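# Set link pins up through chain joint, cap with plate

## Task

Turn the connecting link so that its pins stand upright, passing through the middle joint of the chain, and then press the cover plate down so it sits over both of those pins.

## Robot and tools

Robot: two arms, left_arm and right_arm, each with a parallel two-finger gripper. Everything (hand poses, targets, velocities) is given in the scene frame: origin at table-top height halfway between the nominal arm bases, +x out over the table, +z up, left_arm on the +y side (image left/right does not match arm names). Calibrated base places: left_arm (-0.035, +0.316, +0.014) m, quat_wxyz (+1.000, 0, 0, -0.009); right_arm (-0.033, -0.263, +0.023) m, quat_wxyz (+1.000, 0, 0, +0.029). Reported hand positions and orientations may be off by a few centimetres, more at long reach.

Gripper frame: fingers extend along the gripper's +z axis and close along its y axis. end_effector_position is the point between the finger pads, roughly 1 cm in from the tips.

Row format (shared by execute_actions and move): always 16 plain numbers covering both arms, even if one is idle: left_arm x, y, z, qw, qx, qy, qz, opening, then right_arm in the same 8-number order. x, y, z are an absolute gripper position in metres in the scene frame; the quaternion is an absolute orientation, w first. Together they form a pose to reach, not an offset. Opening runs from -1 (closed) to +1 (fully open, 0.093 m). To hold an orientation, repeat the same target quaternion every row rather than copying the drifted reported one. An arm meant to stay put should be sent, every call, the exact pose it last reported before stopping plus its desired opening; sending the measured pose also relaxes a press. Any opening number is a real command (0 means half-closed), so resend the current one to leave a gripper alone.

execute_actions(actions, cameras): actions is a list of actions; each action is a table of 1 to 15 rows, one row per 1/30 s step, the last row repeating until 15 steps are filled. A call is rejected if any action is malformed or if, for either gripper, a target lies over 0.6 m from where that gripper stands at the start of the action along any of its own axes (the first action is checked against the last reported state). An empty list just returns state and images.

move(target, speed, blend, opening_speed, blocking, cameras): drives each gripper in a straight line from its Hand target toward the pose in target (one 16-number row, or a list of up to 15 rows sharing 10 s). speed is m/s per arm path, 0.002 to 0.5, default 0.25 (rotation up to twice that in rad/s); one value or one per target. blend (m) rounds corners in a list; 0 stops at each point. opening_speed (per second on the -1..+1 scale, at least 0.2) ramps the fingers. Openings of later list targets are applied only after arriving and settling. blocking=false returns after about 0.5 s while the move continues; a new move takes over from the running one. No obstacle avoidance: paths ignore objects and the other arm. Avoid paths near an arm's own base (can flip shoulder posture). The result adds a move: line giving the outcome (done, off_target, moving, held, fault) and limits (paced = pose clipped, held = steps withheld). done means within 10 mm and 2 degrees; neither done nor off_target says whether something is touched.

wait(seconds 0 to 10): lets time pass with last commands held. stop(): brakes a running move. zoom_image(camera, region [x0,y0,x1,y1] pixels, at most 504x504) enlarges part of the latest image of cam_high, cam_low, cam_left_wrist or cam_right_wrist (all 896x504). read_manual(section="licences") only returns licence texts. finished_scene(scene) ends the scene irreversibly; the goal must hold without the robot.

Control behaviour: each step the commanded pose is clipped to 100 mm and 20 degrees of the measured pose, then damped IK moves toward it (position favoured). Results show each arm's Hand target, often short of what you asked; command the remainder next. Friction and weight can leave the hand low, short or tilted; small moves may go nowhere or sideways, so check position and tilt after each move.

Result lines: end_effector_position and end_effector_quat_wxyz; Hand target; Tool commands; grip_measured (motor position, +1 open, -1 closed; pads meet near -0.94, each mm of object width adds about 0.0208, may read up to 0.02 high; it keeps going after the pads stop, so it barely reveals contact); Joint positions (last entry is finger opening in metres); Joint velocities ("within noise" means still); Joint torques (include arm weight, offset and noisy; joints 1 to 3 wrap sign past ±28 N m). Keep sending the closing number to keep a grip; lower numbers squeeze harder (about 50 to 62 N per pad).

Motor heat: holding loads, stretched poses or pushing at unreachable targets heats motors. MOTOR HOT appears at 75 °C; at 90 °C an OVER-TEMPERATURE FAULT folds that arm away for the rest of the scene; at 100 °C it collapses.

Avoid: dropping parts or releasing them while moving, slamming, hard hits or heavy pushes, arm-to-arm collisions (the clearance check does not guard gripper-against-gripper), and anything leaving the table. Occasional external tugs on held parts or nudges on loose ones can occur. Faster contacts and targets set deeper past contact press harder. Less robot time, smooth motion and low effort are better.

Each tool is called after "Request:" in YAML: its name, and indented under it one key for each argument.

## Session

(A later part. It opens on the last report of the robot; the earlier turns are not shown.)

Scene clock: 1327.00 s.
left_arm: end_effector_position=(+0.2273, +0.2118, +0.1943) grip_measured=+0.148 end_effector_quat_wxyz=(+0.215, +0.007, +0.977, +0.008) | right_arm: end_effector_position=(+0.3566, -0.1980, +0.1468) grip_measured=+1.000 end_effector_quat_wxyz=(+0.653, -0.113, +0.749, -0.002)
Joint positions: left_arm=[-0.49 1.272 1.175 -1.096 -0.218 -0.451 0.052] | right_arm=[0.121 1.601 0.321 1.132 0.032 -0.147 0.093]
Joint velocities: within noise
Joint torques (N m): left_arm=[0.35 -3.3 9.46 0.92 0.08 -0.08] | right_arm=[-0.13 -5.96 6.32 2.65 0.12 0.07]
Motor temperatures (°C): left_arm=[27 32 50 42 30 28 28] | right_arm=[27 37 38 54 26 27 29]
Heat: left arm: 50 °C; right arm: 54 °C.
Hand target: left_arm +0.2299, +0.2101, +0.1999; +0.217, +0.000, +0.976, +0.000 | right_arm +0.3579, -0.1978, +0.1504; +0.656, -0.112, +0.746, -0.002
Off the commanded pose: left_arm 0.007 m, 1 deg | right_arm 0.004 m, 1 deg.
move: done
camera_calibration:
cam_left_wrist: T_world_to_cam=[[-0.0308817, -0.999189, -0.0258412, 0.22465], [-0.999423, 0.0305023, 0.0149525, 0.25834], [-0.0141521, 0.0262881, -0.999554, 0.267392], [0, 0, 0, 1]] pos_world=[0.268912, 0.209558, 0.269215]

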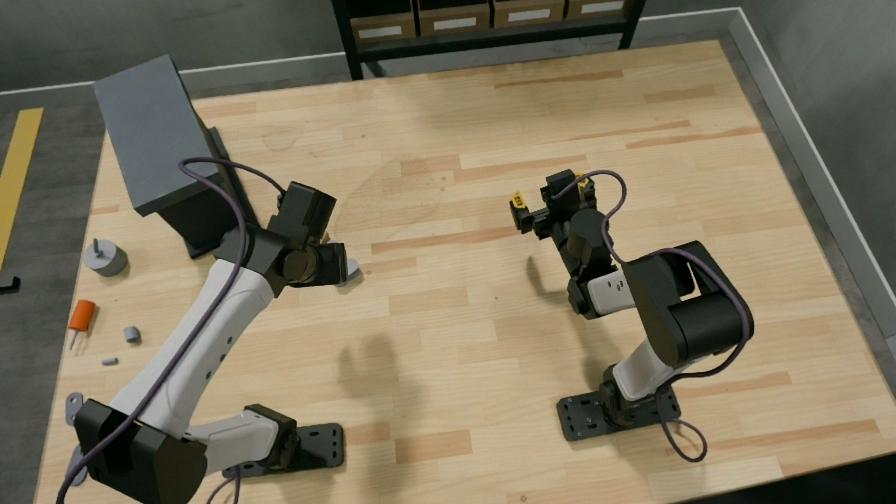

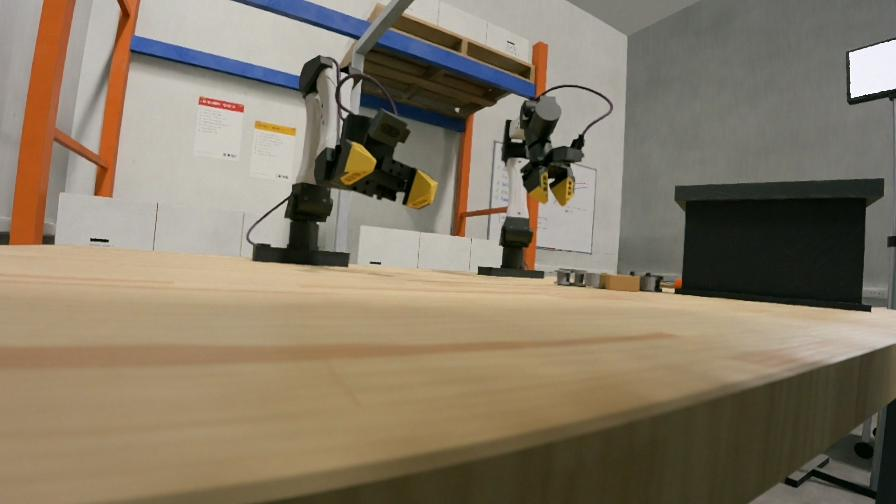

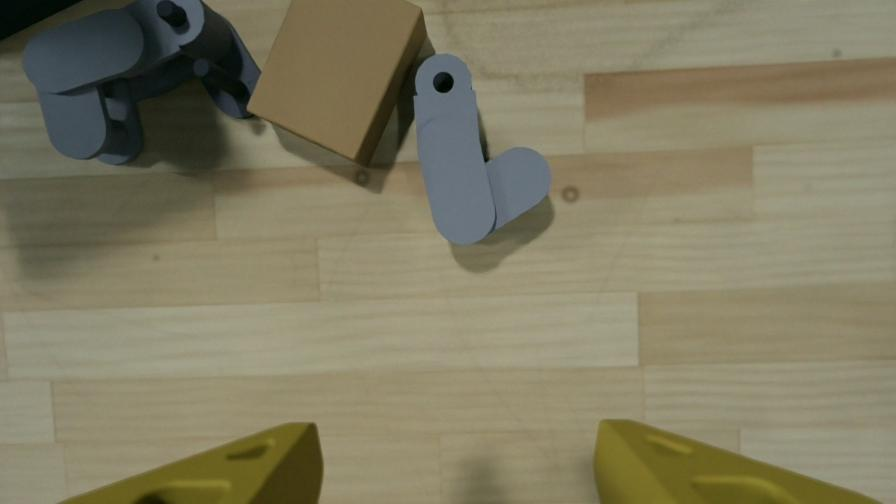

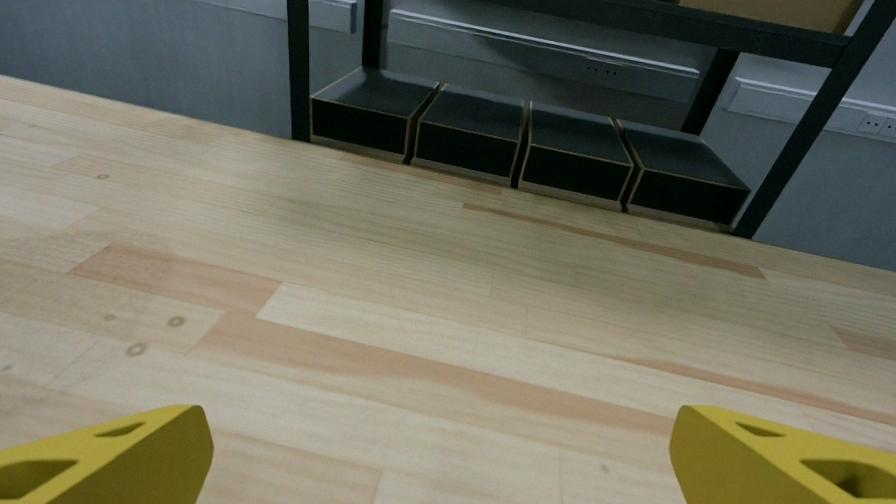

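Request:
move:
  target:
    - [0.27,0.270,0.12,0.342,0,0.9397,0,-0.9,0.3579,-0.1978,0.1504,0.656,-0.112,0.746,-0.002,1]
    - [0.282,0.270,0.035,0.342,0,0.9397,0,-0.9,0.3579,-0.1978,0.1504,0.656,-0.112,0.746,-0.002,1]
    - [0.282,0.270,0.025,0.342,0,0.9397,0,-0.9,0.3579,-0.1978,0.1504,0.656,-0.112,0.746,-0.002,1]
  speed: [0.25,0.15,0.05]
  blend: 0.01
  cameras: ["cam_left_wrist"]

Scene clock: 1364.33 s.
left_arm: end_effector_position=(+0.2820, +0.2693, +0.0271) grip_measured=-0.898 end_effector_quat_wxyz=(+0.343, -0.002, +0.940, +0.003) | right_arm: end_effector_position=(+0.3566, -0.1980, +0.1468) grip_measured=+1.000 end_effector_quat_wxyz=(+0.653, -0.113, +0.749, -0.002)
Joint positions: left_arm=[-0.209 1.444 0.431 0.127 -0.153 -0.176 0.002] | right_arm=[0.121 1.601 0.321 1.132 0.032 -0.147 0.093]
Joint velocities: within noise
Joint torques (N m): left_arm=[0.57 -3.66 5.52 1.58 0.13 0.09] | right_arm=[-0.32 -6.01 6.32 2.62 0.08 0.11]
Motor temperatures (°C): left_arm=[27 32 56 36 30 28 28] | right_arm=[27 37 38 54 26 27 29]
Heat: left arm: 56 °C; right arm: 54 °C.
Hand target: left_arm +0.2819, +0.2700, +0.0250; +0.342, +0.000, +0.940, +0.000 | right_arm +0.3579, -0.1978, +0.1504; +0.656, -0.112, +0.746, -0.002
Off the commanded pose: left_arm 0.002 m, 0 deg | right_arm 0.004 m, 1 deg.
move: done; blend cut to 0.005 m at target 2
camera_calibration:
cam_left_wrist: T_world_to_cam=[[-0.0125796, -0.999781, -0.0167404, 0.274228], [-0.968546, 0.0163442, -0.248298, 0.315957], [0.248517, 0.0130903, -0.968539, 0.0282167], [0, 0, 0, 1]] pos_world=[0.302456, 0.268635, 0.110371]
Images, in order (width x height): cam_left_wrist 896x504.

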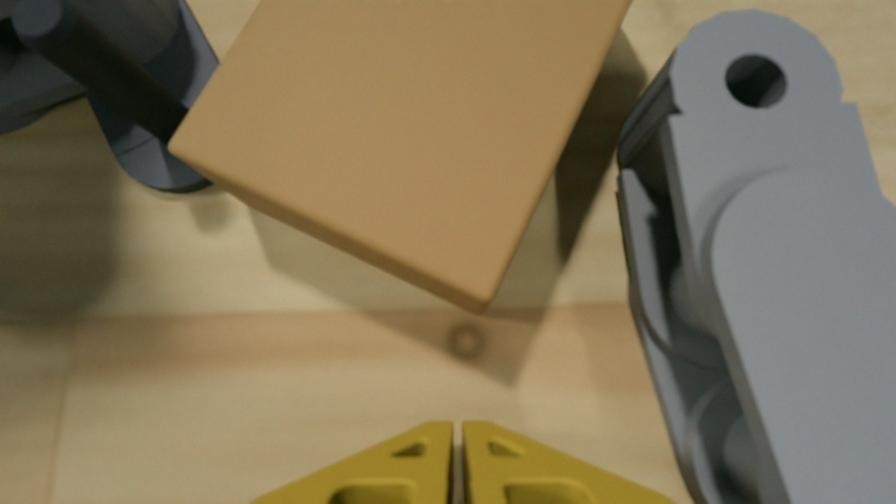

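Request:
move:
  target:
    - [0.282,0.280,0.023,0.342,0,0.9397,0,-0.9,0.3579,-0.1978,0.1504,0.656,-0.112,0.746,-0.002,1]
    - [0.35,0.280,0.023,0.342,0,0.9397,0,-0.9,0.3579,-0.1978,0.1504,0.656,-0.112,0.746,-0.002,1]
  speed: [0.06,0.05]
  cameras: ["cam_left_wrist"]

Scene clock: 1382.27 s.
left_arm: end_effector_position=(+0.3438, +0.2806, +0.0253) grip_measured=-0.898 end_effector_quat_wxyz=(+0.342, -0.003, +0.940, +0.006) | right_arm: end_effector_position=(+0.3566, -0.1980, +0.1468) grip_measured=+1.000 end_effector_quat_wxyz=(+0.653, -0.113, +0.749, -0.002)
Joint positions: left_arm=[-0.121 1.677 0.65 0.147 -0.102 -0.108 0.002] | right_arm=[0.121 1.601 0.321 1.132 0.032 -0.147 0.093]
Joint velocities: within noise
Joint torques (N m): left_arm=[0.54 -3.88 7.51 1.55 0.23 0.08] | right_arm=[-0.1 -6.08 6.35 2.67 0.16 0.11]
Motor temperatures (°C): left_arm=[27 32 53 36 30 28 27] | right_arm=[27 37 38 54 26 27 29]
Heat: left arm: 53 °C; right arm: 54 °C.
Hand target: left_arm +0.3497, +0.2800, +0.0231; +0.342, +0.000, +0.940, +0.000 | right_arm +0.3579, -0.1978, +0.1504; +0.656, -0.112, +0.746, -0.002
Off the commanded pose: left_arm 0.007 m, 1 deg | right_arm 0.004 m, 1 deg.
move: done
camera_calibration:
cam_left_wrist: T_world_to_cam=[[-0.00873593, -0.999747, -0.0207231, 0.285082], [-0.969053, 0.0135768, -0.246479, 0.376054], [0.246698, 0.0179285, -0.968926, 0.0101972], [0, 0, 0, 1]] pos_world=[0.364391, 0.279721, 0.108478]
Images, in order (width x height): cam_left_wrist 896x504.

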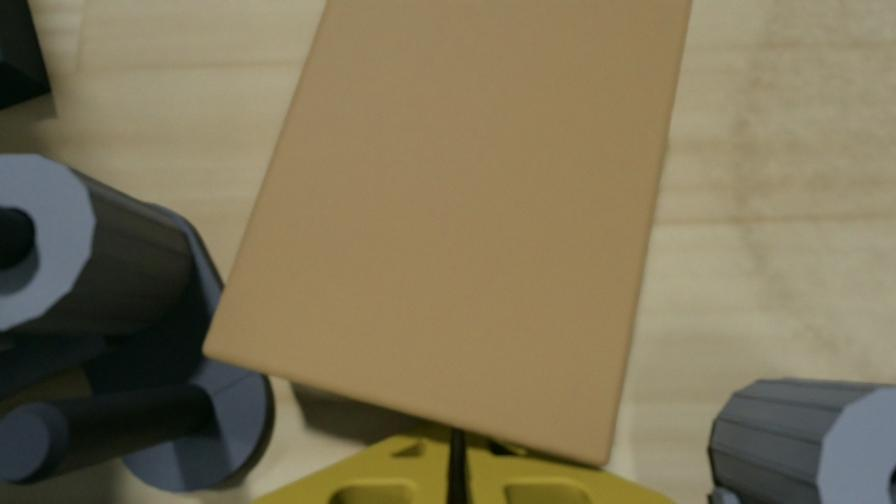

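Request:
move:
  target:
    - [0.43,0.272,0.026,0.342,0,0.9397,0,-0.9,0.3579,-0.1978,0.1504,0.656,-0.112,0.746,-0.002,1]
    - [0.40,0.272,0.06,0.342,0,0.9397,0,-0.9,0.3579,-0.1978,0.1504,0.656,-0.112,0.746,-0.002,1]
    - [0.29,0.28,0.17,0.2164,0,0.9763,0,0.15,0.3579,-0.1978,0.1504,0.656,-0.112,0.746,-0.002,1]
  speed: [0.06,0.1,0.2]
  cameras: ["cam_left_wrist","cam_high"]

Request:
zoom_image:
  camera: "cam_left_wrist"
  region: [200, 0, 700, 280]

Scene clock: 1396.33 s.
left_arm: end_effector_position=(+0.2876, +0.2850, +0.1610) grip_measured=+0.148 end_effector_quat_wxyz=(+0.207, +0.000, +0.978, +0.009) | right_arm: end_effector_position=(+0.3566, -0.1980, +0.1468) grip_measured=+1.000 end_effector_quat_wxyz=(+0.653, -0.113, +0.749, -0.002)
Joint positions: left_arm=[-0.116 1.399 1.139 -0.9 -0.072 -0.119 0.052] | right_arm=[0.121 1.601 0.321 1.132 0.032 -0.147 0.093]
Joint velocities: within noise
Joint torques (N m): left_arm=[-1.09 -5.5 9.32 0.97 0.17 -0.07] | right_arm=[-0.08 -6.08 6.38 2.63 0.1 0.14]
Motor temperatures (°C): left_arm=[27 33 53 36 30 28 27] | right_arm=[27 37 38 54 26 27 29]
Heat: left arm: 53 °C; right arm: 54 °C.
Hand target: left_arm +0.2899, +0.2800, +0.1699; +0.216, +0.000, +0.976, +0.000 | right_arm +0.3579, -0.1978, +0.1504; +0.656, -0.112, +0.746, -0.002
Off the commanded pose: left_arm 0.011 m, 2 deg | right_arm 0.004 m, 1 deg.
move: off_target (left_arm); target 3's new opening was sent with left_arm's hand 0.011 m and 2 deg from that target
camera_calibration:
cam_left_wrist: T_world_to_cam=[[-0.0165585, -0.999569, -0.0242522, 0.294494], [-0.999398, 0.015806, 0.0308987, 0.31845], [-0.0305021, 0.0247492, -0.999228, 0.238129], [0, 0, 0, 1]] pos_world=[0.330398, 0.28344, 0.235248]
Images, in order (width x height): cam_high 896x504, cam_left_wrist 896x504.

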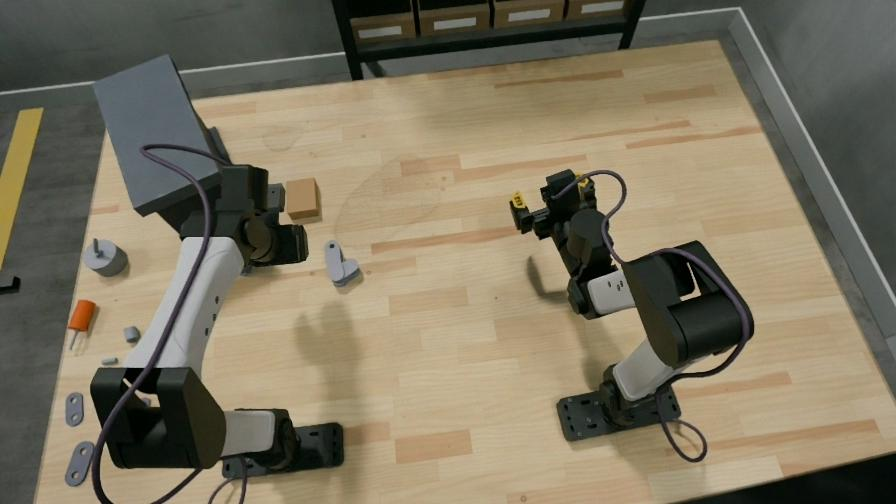

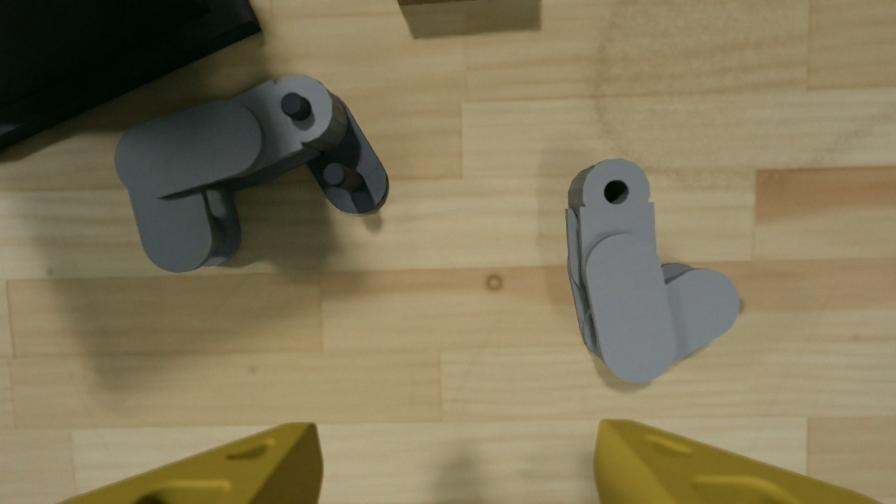

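Scaled by 1.008 from the camera's 896x504 image, which has a finer 1280x720 frame.

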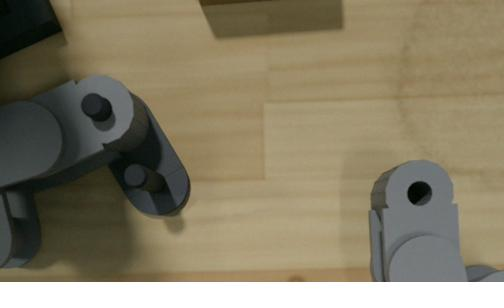

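Request:
move:
  target:
    - [0.31,0.345,0.10,0.342,0,0.9397,0,-0.9,0.3579,-0.1978,0.1504,0.656,-0.112,0.746,-0.002,1]
    - [0.325,0.346,0.028,0.342,0,0.9397,0,-0.9,0.3579,-0.1978,0.1504,0.656,-0.112,0.746,-0.002,1]
    - [0.328,0.415,0.028,0.342,0,0.9397,0,-0.9,0.3579,-0.1978,0.1504,0.656,-0.112,0.746,-0.002,1]
  speed: [0.2,0.08,0.05]
  cameras: ["cam_left_wrist"]

Scene clock: 1436.90 s.
left_arm: end_effector_position=(+0.3232, +0.4136, +0.0250) grip_measured=-0.898 end_effector_quat_wxyz=(+0.339, -0.004, +0.941, +0.004) | right_arm: end_effector_position=(+0.3566, -0.1980, +0.1468) grip_measured=+1.000 end_effector_quat_wxyz=(+0.653, -0.113, +0.749, -0.002)
Joint positions: left_arm=[0.383 1.66 0.641 0.109 0.22 0.28 0.002] | right_arm=[0.121 1.601 0.321 1.132 0.032 -0.147 0.093]
Joint velocities: within noise
Joint torques (N m): left_arm=[0.23 -5.2 7.79 1.29 0.36 0.08] | right_arm=[-0.06 -6.15 6.24 2.63 0.08 0.06]
Motor temperatures (°C): left_arm=[27 33 53 34 29 28 27] | right_arm=[27 37 38 54 26 27 29]
Heat: left arm: 53 °C; right arm: 54 °C.
Hand target: left_arm +0.3279, +0.4150, +0.0280; +0.342, +0.000, +0.940, +0.000 | right_arm +0.3579, -0.1978, +0.1504; +0.656, -0.112, +0.746, -0.002
Off the commanded pose: left_arm 0.006 m, 1 deg | right_arm 0.004 m, 1 deg.
move: done
camera_calibration:
cam_left_wrist: T_world_to_cam=[[-0.00774662, -0.999846, -0.0157492, 0.417424], [-0.970512, 0.0113121, -0.240787, 0.355521], [0.240928, 0.0134195, -0.97045, 0.0164052], [0, 0, 0, 1]] pos_world=[0.344319, 0.413118, 0.1081]
Images, in order (width x height): cam_left_wrist 896x504.

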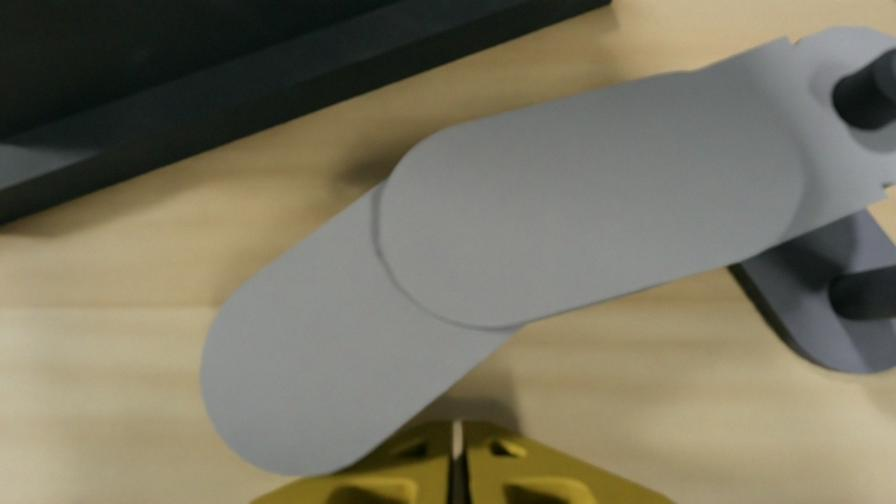

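Request:
move:
  target:
    - [0.31,0.395,0.03,0.342,0,0.9397,0,-0.9,0.3579,-0.1978,0.1504,0.656,-0.112,0.746,-0.002,1]
    - [0.30,0.34,0.17,0.2164,0,0.9763,0,0.15,0.3579,-0.1978,0.1504,0.656,-0.112,0.746,-0.002,1]
    - [0.30,0.28,0.17,0.2164,0,0.9763,0,0.15,0.3579,-0.1978,0.1504,0.656,-0.112,0.746,-0.002,1]
  speed: [0.06,0.2,0.2]
  blend: [0,0.02,0]
  cameras: ["cam_left_wrist"]

Request:
zoom_image:
  camera: "cam_left_wrist"
  region: [200, 0, 450, 280]

Request:
zoom_image:
  camera: "cam_left_wrist"
  region: [500, 130, 800, 450]

Scene clock: 1454.63 s.
left_arm: end_effector_position=(+0.2960, +0.2799, +0.1643) grip_measured=+0.148 end_effector_quat_wxyz=(+0.211, +0.004, +0.977, -0.005) | right_arm: end_effector_position=(+0.3566, -0.1980, +0.1468) grip_measured=+1.000 end_effector_quat_wxyz=(+0.653, -0.113, +0.749, -0.002)
Joint positions: left_arm=[-0.113 1.422 1.168 -0.893 -0.043 -0.114 0.052] | right_arm=[0.121 1.601 0.321 1.132 0.032 -0.147 0.093]
Joint velocities: within noise
Joint torques (N m): left_arm=[-0.83 -4.6 9.5 0.99 -0.06 -0.08] | right_arm=[-0.03 -6.02 6.24 2.61 0.11 0.11]
Motor temperatures (°C): left_arm=[27 34 53 34 29 28 27] | right_arm=[27 37 38 54 26 27 29]
Heat: left arm: 53 °C; right arm: 54 °C.
Hand target: left_arm +0.2999, +0.2800, +0.1699; +0.217, +0.000, +0.976, +0.000 | right_arm +0.3579, -0.1978, +0.1504; +0.656, -0.112, +0.746, -0.002
Off the commanded pose: left_arm 0.007 m, 1 deg | right_arm 0.004 m, 1 deg.
move: done; blend cut to 0 m at target 2
camera_calibration:
cam_left_wrist: T_world_to_cam=[[-0.0298565, -0.999553, 0.00172558, 0.289296], [-0.999317, 0.029887, 0.0217555, 0.324338], [-0.0217973, -0.00107486, -0.999762, 0.24653], [0, 0, 0, 1]] pos_world=[0.338128, 0.279738, 0.238916]
Images, in order (width x height): cam_left_wrist 896x504.

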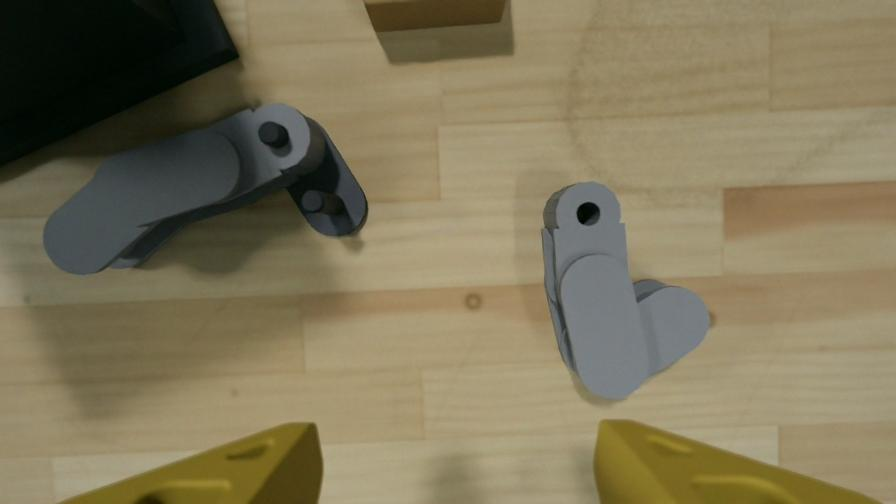

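Scaled by 1.800 from the camera's 896x504 image, which has a finer 1280x720 frame.

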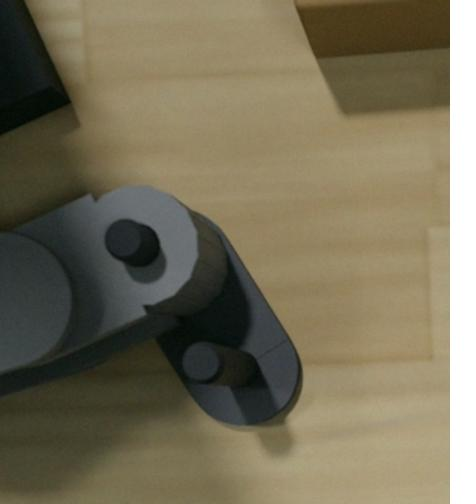

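Scaled by 1.575 from the camera's 896x504 image, which has a finer 1280x720 frame.

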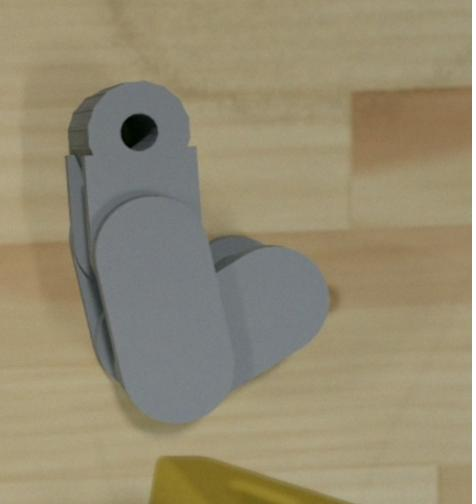

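Request:
move:
  target:
    - [0.33,0.222,0.13,0,-0.02,0.9998,0,0.1,0.3579,-0.1978,0.1504,0.656,-0.112,0.746,-0.002,1]
    - [0.341,0.222,0.085,0,-0.02,0.9998,0,0.1,0.3579,-0.1978,0.1504,0.656,-0.112,0.746,-0.002,1]
  speed: 0.15
  cameras: ["cam_left_wrist"]

Scene clock: 1494.70 s.
left_arm: end_effector_position=(+0.3390, +0.2250, +0.0856) grip_measured=+0.102 end_effector_quat_wxyz=(-0.003, -0.017, +1.000, +0.008) | right_arm: end_effector_position=(+0.3566, -0.1980, +0.1468) grip_measured=+1.000 end_effector_quat_wxyz=(+0.653, -0.113, +0.749, -0.002)
Joint positions: left_arm=[-0.227 2.033 1.65 -1.198 -0.014 -0.279 0.05] | right_arm=[0.121 1.601 0.321 1.132 0.032 -0.147 0.093]
Joint velocities: within noise
Joint torques (N m): left_arm=[-0.4 -9.1 6.45 0.43 0.21 -0.05] | right_arm=[0.02 -6.02 6.27 2.63 0.08 0.11]
Motor temperatures (°C): left_arm=[27 33 55 33 29 28 27] | right_arm=[27 37 38 54 26 27 29]
Heat: left arm: 55 °C; right arm: 54 °C.
Hand target: left_arm +0.3410, +0.2220, +0.0850; +0.000, -0.020, +1.000, +0.000 | right_arm +0.3579, -0.1978, +0.1504; +0.656, -0.112, +0.746, -0.002
Off the commanded pose: left_arm 0.004 m, 1 deg | right_arm 0.004 m, 1 deg.
move: done
camera_calibration:
cam_left_wrist: T_world_to_cam=[[0.0129347, -0.999836, -0.0126378, 0.222694], [-0.898502, -0.017168, 0.438633, 0.311438], [-0.438778, 0.00568153, -0.898577, 0.299953], [0, 0, 0, 1]] pos_world=[0.408561, 0.2263, 0.135738]
Images, in order (width x height): cam_left_wrist 896x504.

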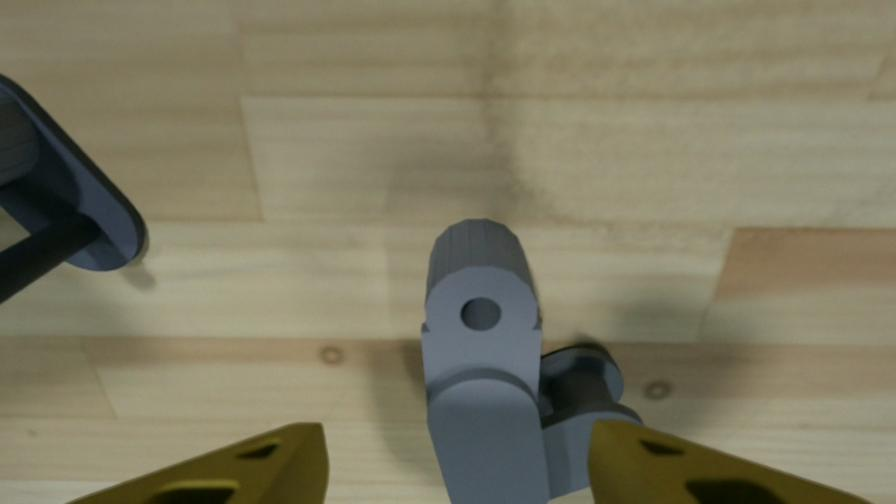

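Request:
move:
  target:
    - [0.337,0.216,0.06,0,-0.02,0.9998,0,0.1,0.3579,-0.1978,0.1504,0.656,-0.112,0.746,-0.002,1]
    - [0.337,0.216,0.030,0,-0.02,0.9998,0,0.1,0.3579,-0.1978,0.1504,0.656,-0.112,0.746,-0.002,1]
  speed: 0.06
  cameras: ["cam_left_wrist"]

Scene clock: 1513.73 s.
left_arm: end_effector_position=(+0.3374, +0.2212, +0.0335) grip_measured=+0.102 end_effector_quat_wxyz=(+0.001, -0.019, +1.000, +0.006) | right_arm: end_effector_position=(+0.3566, -0.1980, +0.1468) grip_measured=+1.000 end_effector_quat_wxyz=(+0.653, -0.113, +0.749, -0.002)
Joint positions: left_arm=[-0.238 2.07 1.493 -0.995 -0.013 -0.294 0.05] | right_arm=[0.121 1.601 0.321 1.132 0.032 -0.147 0.093]
Joint velocities: within noise
Joint torques (N m): left_arm=[-1.1 -8.69 5.87 0.42 0.21 -0.07] | right_arm=[0.01 -6.16 6.2 2.64 0.11 0.09]
Motor temperatures (°C): left_arm=[27 36 52 32 29 28 27] | right_arm=[27 37 38 54 26 27 29]
Heat: left arm: 52 °C; right arm: 54 °C.
Hand target: left_arm +0.3370, +0.2161, +0.0300; +0.000, -0.020, +1.000, +0.000 | right_arm +0.3579, -0.1978, +0.1504; +0.656, -0.112, +0.746, -0.002
Off the commanded pose: left_arm 0.006 m, 1 deg | right_arm 0.004 m, 1 deg.
move: done
camera_calibration:
cam_left_wrist: T_world_to_cam=[[0.0172321, -0.999803, -0.00989733, 0.216613], [-0.902332, -0.0198146, 0.430586, 0.334913], [-0.430697, 0.00151079, -0.902495, 0.250796], [0, 0, 0, 1]] pos_world=[0.406487, 0.222828, 0.0842767]
Images, in order (width x height): cam_left_wrist 896x504.

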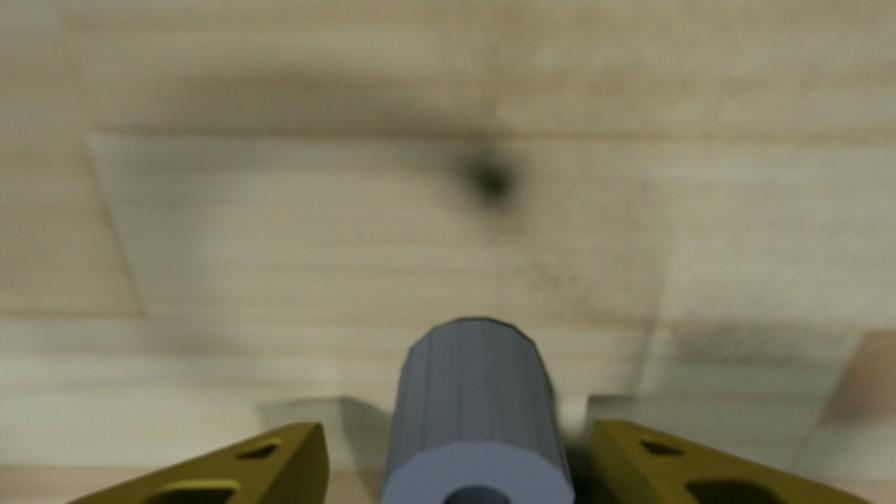

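Request:
move:
  target:
    - [0.337,0.210,0.030,0,-0.02,0.9998,0,0.0,0.3579,-0.1978,0.1504,0.656,-0.112,0.746,-0.002,1]
    - [0.337,0.213,0.029,0,-0.02,0.9998,0,-0.6,0.3579,-0.1978,0.1504,0.656,-0.112,0.746,-0.002,1]
  speed: 0.04
  opening_speed: 0.6
  cameras: ["cam_left_wrist"]

Scene clock: 1524.13 s.
left_arm: end_effector_position=(+0.3365, +0.2154, +0.0334) grip_measured=-0.487 end_effector_quat_wxyz=(+0.003, -0.019, +1.000, +0.006) | right_arm: end_effector_position=(+0.3566, -0.1980, +0.1468) grip_measured=+1.000 end_effector_quat_wxyz=(+0.653, -0.113, +0.749, -0.002)
Joint positions: left_arm=[-0.253 2.07 1.493 -0.992 -0.013 -0.308 0.022] | right_arm=[0.121 1.601 0.321 1.132 0.032 -0.147 0.093]
Joint velocities: within noise
Joint torques (N m): left_arm=[-0.35 -8.34 6.05 0.45 0.21 -0.01] | right_arm=[0.1 -6.08 6.17 2.61 0.11 0.12]
Motor temperatures (°C): left_arm=[27 38 51 31 29 28 27] | right_arm=[27 37 38 54 26 27 29]
Heat: left arm: 51 °C; right arm: 54 °C.
Hand target: left_arm +0.3370, +0.2131, +0.0290; +0.000, -0.020, +1.000, +0.000 | right_arm +0.3579, -0.1978, +0.1504; +0.656, -0.112, +0.746, -0.002
Off the commanded pose: left_arm 0.005 m, 1 deg | right_arm 0.004 m, 1 deg.
move: done
camera_calibration:
cam_left_wrist: T_world_to_cam=[[0.0168708, -0.999819, -0.0088415, 0.210963], [-0.903324, -0.0190322, 0.428535, 0.334299], [-0.428626, 0.000757009, -0.903482, 0.249798], [0, 0, 0, 1]] pos_world=[0.405491, 0.217098, 0.0842936]
Images, in order (width x height): cam_left_wrist 896x504.

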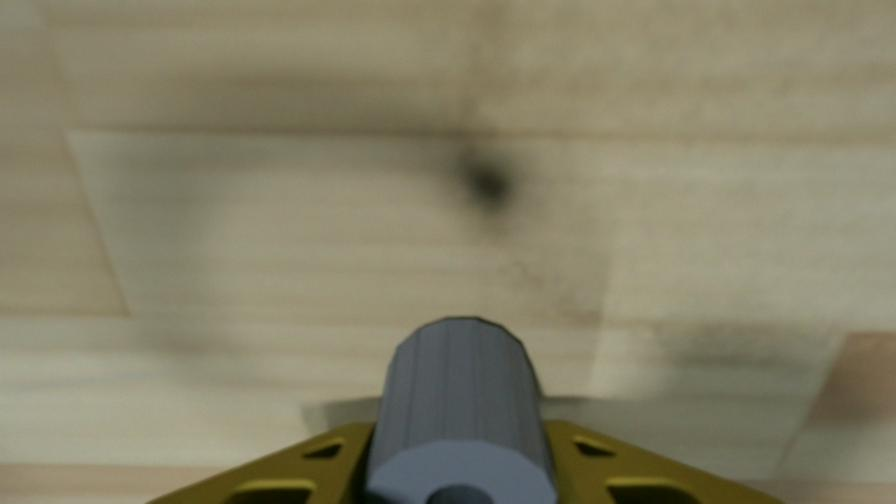

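Request:
move:
  target:
    - [0.335,0.216,0.11,0,-0.02,0.9998,0,-0.6,0.3579,-0.1978,0.1504,0.656,-0.112,0.746,-0.002,1]
    - [0.335,0.325,0.11,0,-0.02,0.9998,0,-0.6,0.3579,-0.1978,0.1504,0.656,-0.112,0.746,-0.002,1]
  speed: 0.08
  cameras: ["cam_left_wrist","cam_low","cam_high"]

Request:
zoom_image:
  camera: "cam_low"
  region: [560, 180, 760, 320]

Scene clock: 1534.77 s.
left_arm: end_effector_position=(+0.3370, +0.3265, +0.0915) grip_measured=-0.487 end_effector_quat_wxyz=(-0.017, -0.024, +1.000, +0.006) | right_arm: end_effector_position=(+0.3566, -0.1980, +0.1468) grip_measured=+1.000 end_effector_quat_wxyz=(+0.653, -0.113, +0.749, -0.002)
Joint positions: left_arm=[0.04 2.002 1.629 -1.231 -0.013 -0.025 0.022] | right_arm=[0.121 1.601 0.321 1.132 0.032 -0.147 0.093]
Joint velocities: within noise
Joint torques (N m): left_arm=[-0.18 -12.96 6.65 0.09 0.21 0.11] | right_arm=[0.05 -6.02 6.23 2.63 0.08 0.13]
Motor temperatures (°C): left_arm=[27 40 51 30 29 28 28] | right_arm=[27 37 38 54 26 27 29]
Heat: left arm: 51 °C; right arm: 54 °C.
Hand target: left_arm +0.3349, +0.3250, +0.1094; +0.000, -0.020, +1.000, +0.000 | right_arm +0.3579, -0.1978, +0.1504; +0.656, -0.112, +0.746, -0.002
Off the commanded pose: left_arm 0.019 m, 2 deg | right_arm 0.004 m, 1 deg.
move: off_target (left_arm)
camera_calibration:
cam_left_wrist: T_world_to_cam=[[0.0256777, -0.999625, -0.00952665, 0.319569], [-0.885705, -0.0271682, 0.463453, 0.305455], [-0.463538, -0.00346261, -0.88607, 0.313967], [0, 0, 0, 1]] pos_world=[0.407873, 0.328835, 0.139677]
Images, in order (width x height): cam_high 896x504, cam_low 896x504, cam_left_wrist 896x504.

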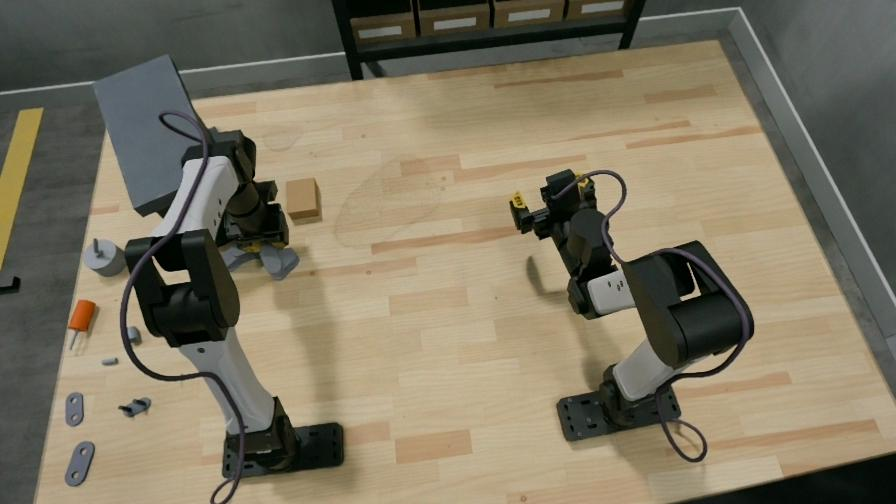

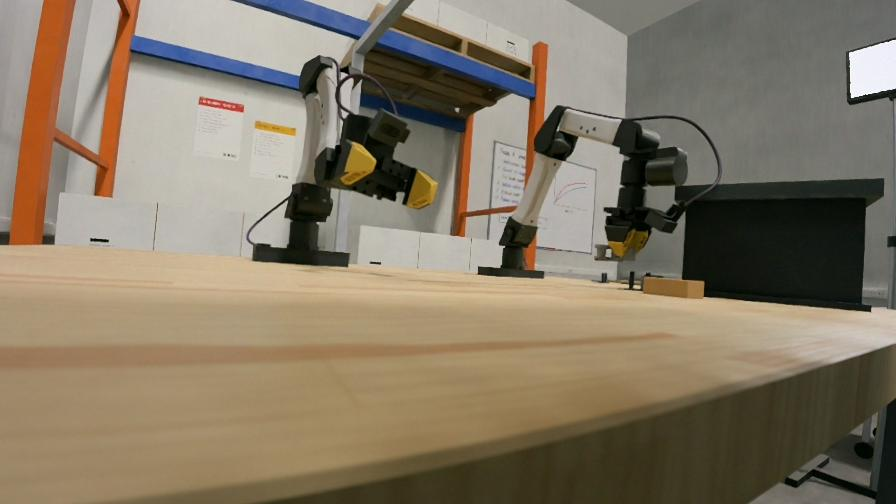

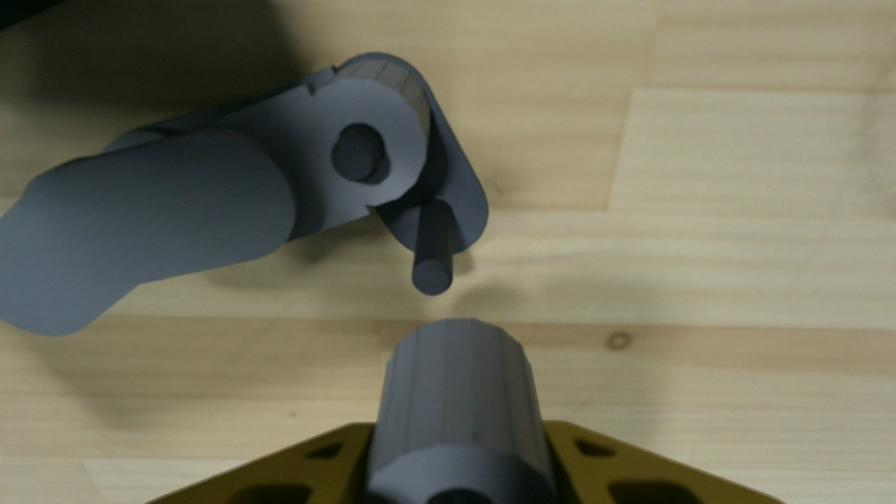

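Scaled by 2.520 from the camera's 896x504 image, which has a finer 1280x720 frame.

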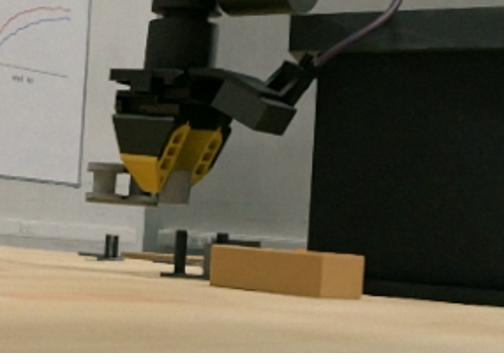

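Request:
move:
  target:
    - [0.341,0.3315,0.11,0.0175,-0.02,0.9996,0,-0.6,0.3579,-0.1978,0.1504,0.656,-0.112,0.746,-0.002,1]
  speed: 0.03
  cameras: ["cam_left_wrist","cam_low"]

Request:
zoom_image:
  camera: "cam_low"
  region: [560, 220, 700, 310]

Request:
zoom_image:
  camera: "cam_left_wrist"
  region: [320, 150, 600, 504]

Scene clock: 1566.33 s.
left_arm: end_effector_position=(+0.3401, +0.3309, +0.0917) grip_measured=-0.487 end_effector_quat_wxyz=(-0.006, -0.021, +1.000, +0.006) | right_arm: end_effector_position=(+0.3566, -0.1980, +0.1468) grip_measured=+1.000 end_effector_quat_wxyz=(+0.653, -0.113, +0.749, -0.002)
Joint positions: left_arm=[0.052 1.993 1.617 -1.206 -0.013 -0.008 0.022] | right_arm=[0.121 1.601 0.321 1.132 0.032 -0.147 0.093]
Joint velocities: within noise
Joint torques (N m): left_arm=[0.29 -12.97 6.69 0.29 0.22 0.06] | right_arm=[-0.29 -6.04 6.26 2.65 0.15 0.12]
Motor temperatures (°C): left_arm=[27 50 50 29 29 28 28] | right_arm=[27 37 38 54 26 27 29]
Heat: left arm: 50 °C; right arm: 54 °C.
Hand target: left_arm +0.3408, +0.3314, +0.1096; +0.017, -0.020, +1.000, +0.000 | right_arm +0.3579, -0.1978, +0.1504; +0.656, -0.112, +0.746, -0.002
Off the commanded pose: left_arm 0.018 m, 3 deg | right_arm 0.004 m, 1 deg.
move: off_target (left_arm)
camera_calibration:
cam_left_wrist: T_world_to_cam=[[0.01979, -0.999761, -0.00925195, 0.325879], [-0.895963, -0.0218404, 0.443591, 0.311797], [-0.443687, -0.000489271, -0.896182, 0.308764], [0, 0, 0, 1]] pos_world=[0.409904, 0.332762, 0.141413]
Images, in order (width x height): cam_low 896x504, cam_left_wrist 896x504.

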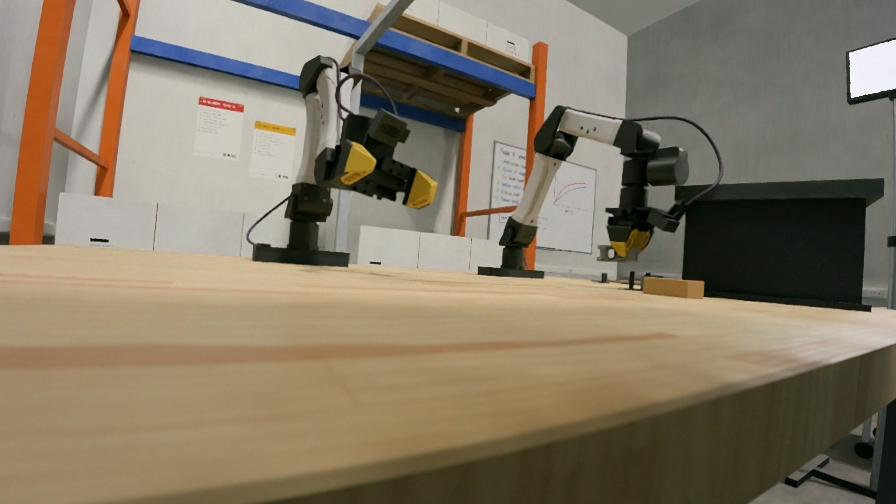

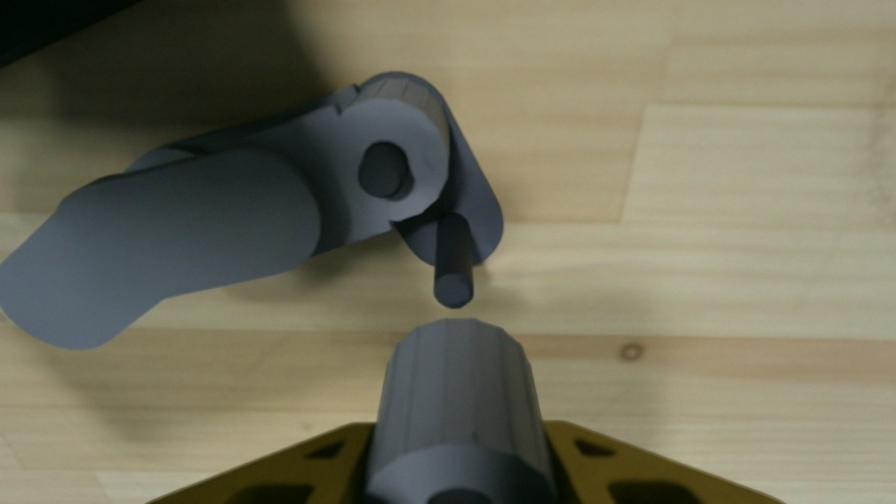

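Scaled by 3.600 from the camera's 896x504 image, which has a finer 1280x720 frame.

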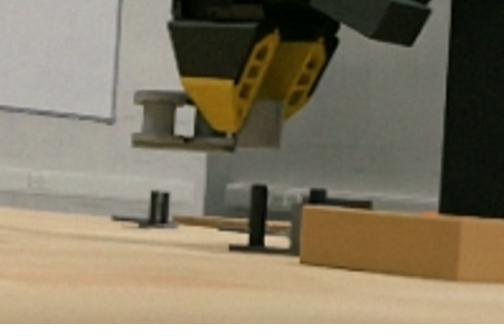

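Scaled by 1.424 from the camera's 896x504 image, which has a finer 1280x720 frame.

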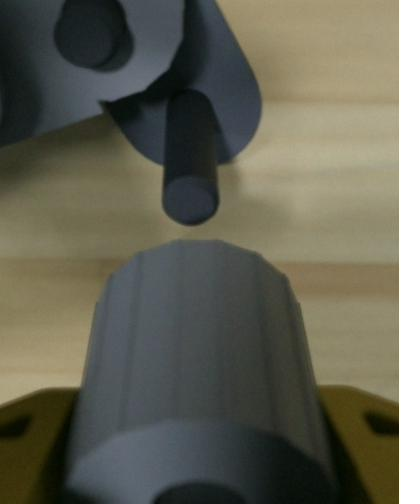

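Request:
move:
  target:
    - [0.349,0.333,0.108,0.0175,-0.02,0.9996,0,-0.6,0.3579,-0.1978,0.1504,0.656,-0.112,0.746,-0.002,1]
  speed: 0.03
  cameras: ["cam_left_wrist","cam_low"]

Request:
zoom_image:
  camera: "cam_low"
  region: [580, 230, 680, 300]

Request:
zoom_image:
  camera: "cam_left_wrist"
  region: [320, 150, 600, 504]

Scene clock: 1642.13 s.
left_arm: end_effector_position=(+0.3417, +0.3322, +0.0929) grip_measured=-0.487 end_effector_quat_wxyz=(-0.003, -0.021, +1.000, +0.006) | right_arm: end_effector_position=(+0.3566, -0.1980, +0.1468) grip_measured=+1.000 end_effector_quat_wxyz=(+0.653, -0.113, +0.749, -0.002)
Joint positions: left_arm=[0.055 1.993 1.622 -1.205 -0.013 -0.004 0.022] | right_arm=[0.121 1.601 0.321 1.132 0.032 -0.147 0.093]
Joint velocities: within noise
Joint torques (N m): left_arm=[0.38 -10.44 9.57 0.23 0.21 0.08] | right_arm=[-0.2 -5.89 6.15 2.61 0.13 0.11]
Motor temperatures (°C): left_arm=[27 49 49 28 29 28 29] | right_arm=[27 37 38 54 26 27 29]
Heat: left arm: 49 °C; right arm: 54 °C.
Hand target: left_arm +0.3486, +0.3331, +0.1080; +0.018, -0.020, +1.000, +0.000 | right_arm +0.3579, -0.1978, +0.1504; +0.656, -0.112, +0.746, -0.002
Off the commanded pose: left_arm 0.017 m, 2 deg | right_arm 0.004 m, 1 deg.
move: off_target (left_arm)
camera_calibration:
cam_left_wrist: T_world_to_cam=[[0.0198467, -0.99976, -0.0093195, 0.327194], [-0.898634, -0.0219235, 0.438151, 0.314153], [-0.43825, -0.000321015, -0.898853, 0.308905], [0, 0, 0, 1]] pos_world=[0.411192, 0.334102, 0.143063]
Images, in order (width x height): cam_low 896x504, cam_left_wrist 896x504.

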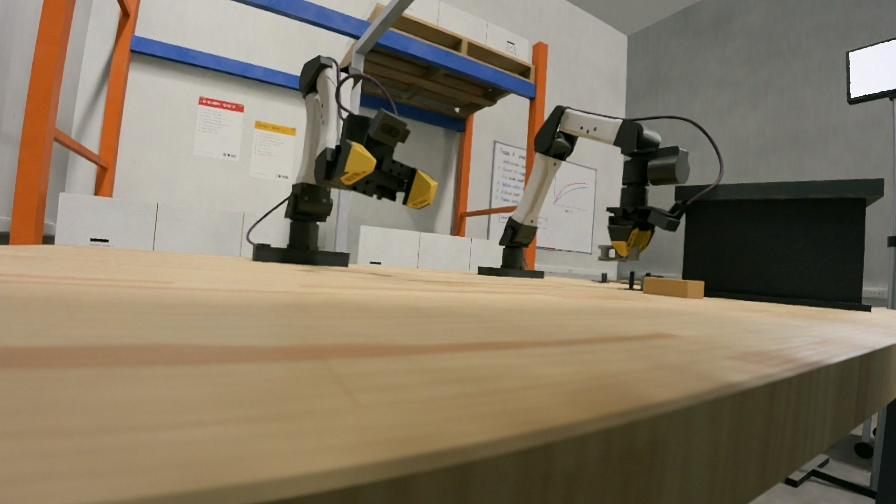

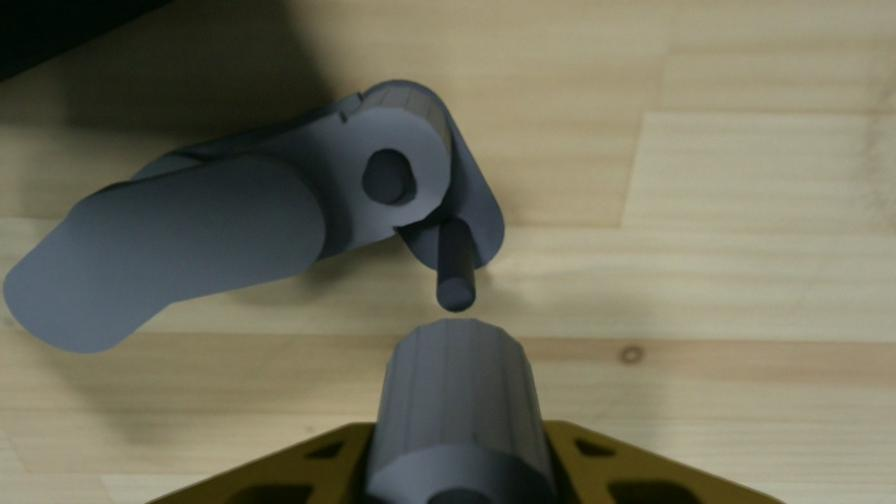

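Scaled by 5.040 from the camera's 896x504 image, which has a finer 1280x720 frame.

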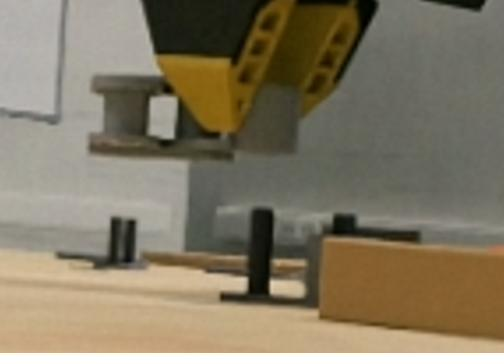

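Scaled by 1.424 from the camera's 896x504 image, which has a finer 1280x720 frame.

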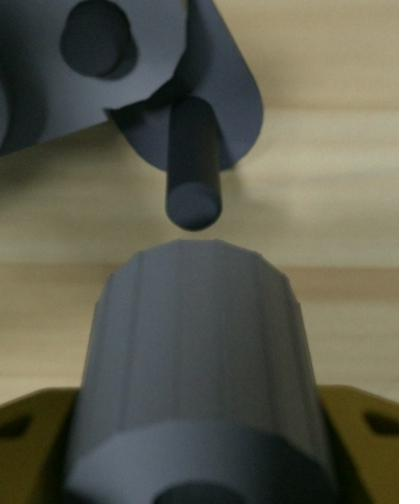

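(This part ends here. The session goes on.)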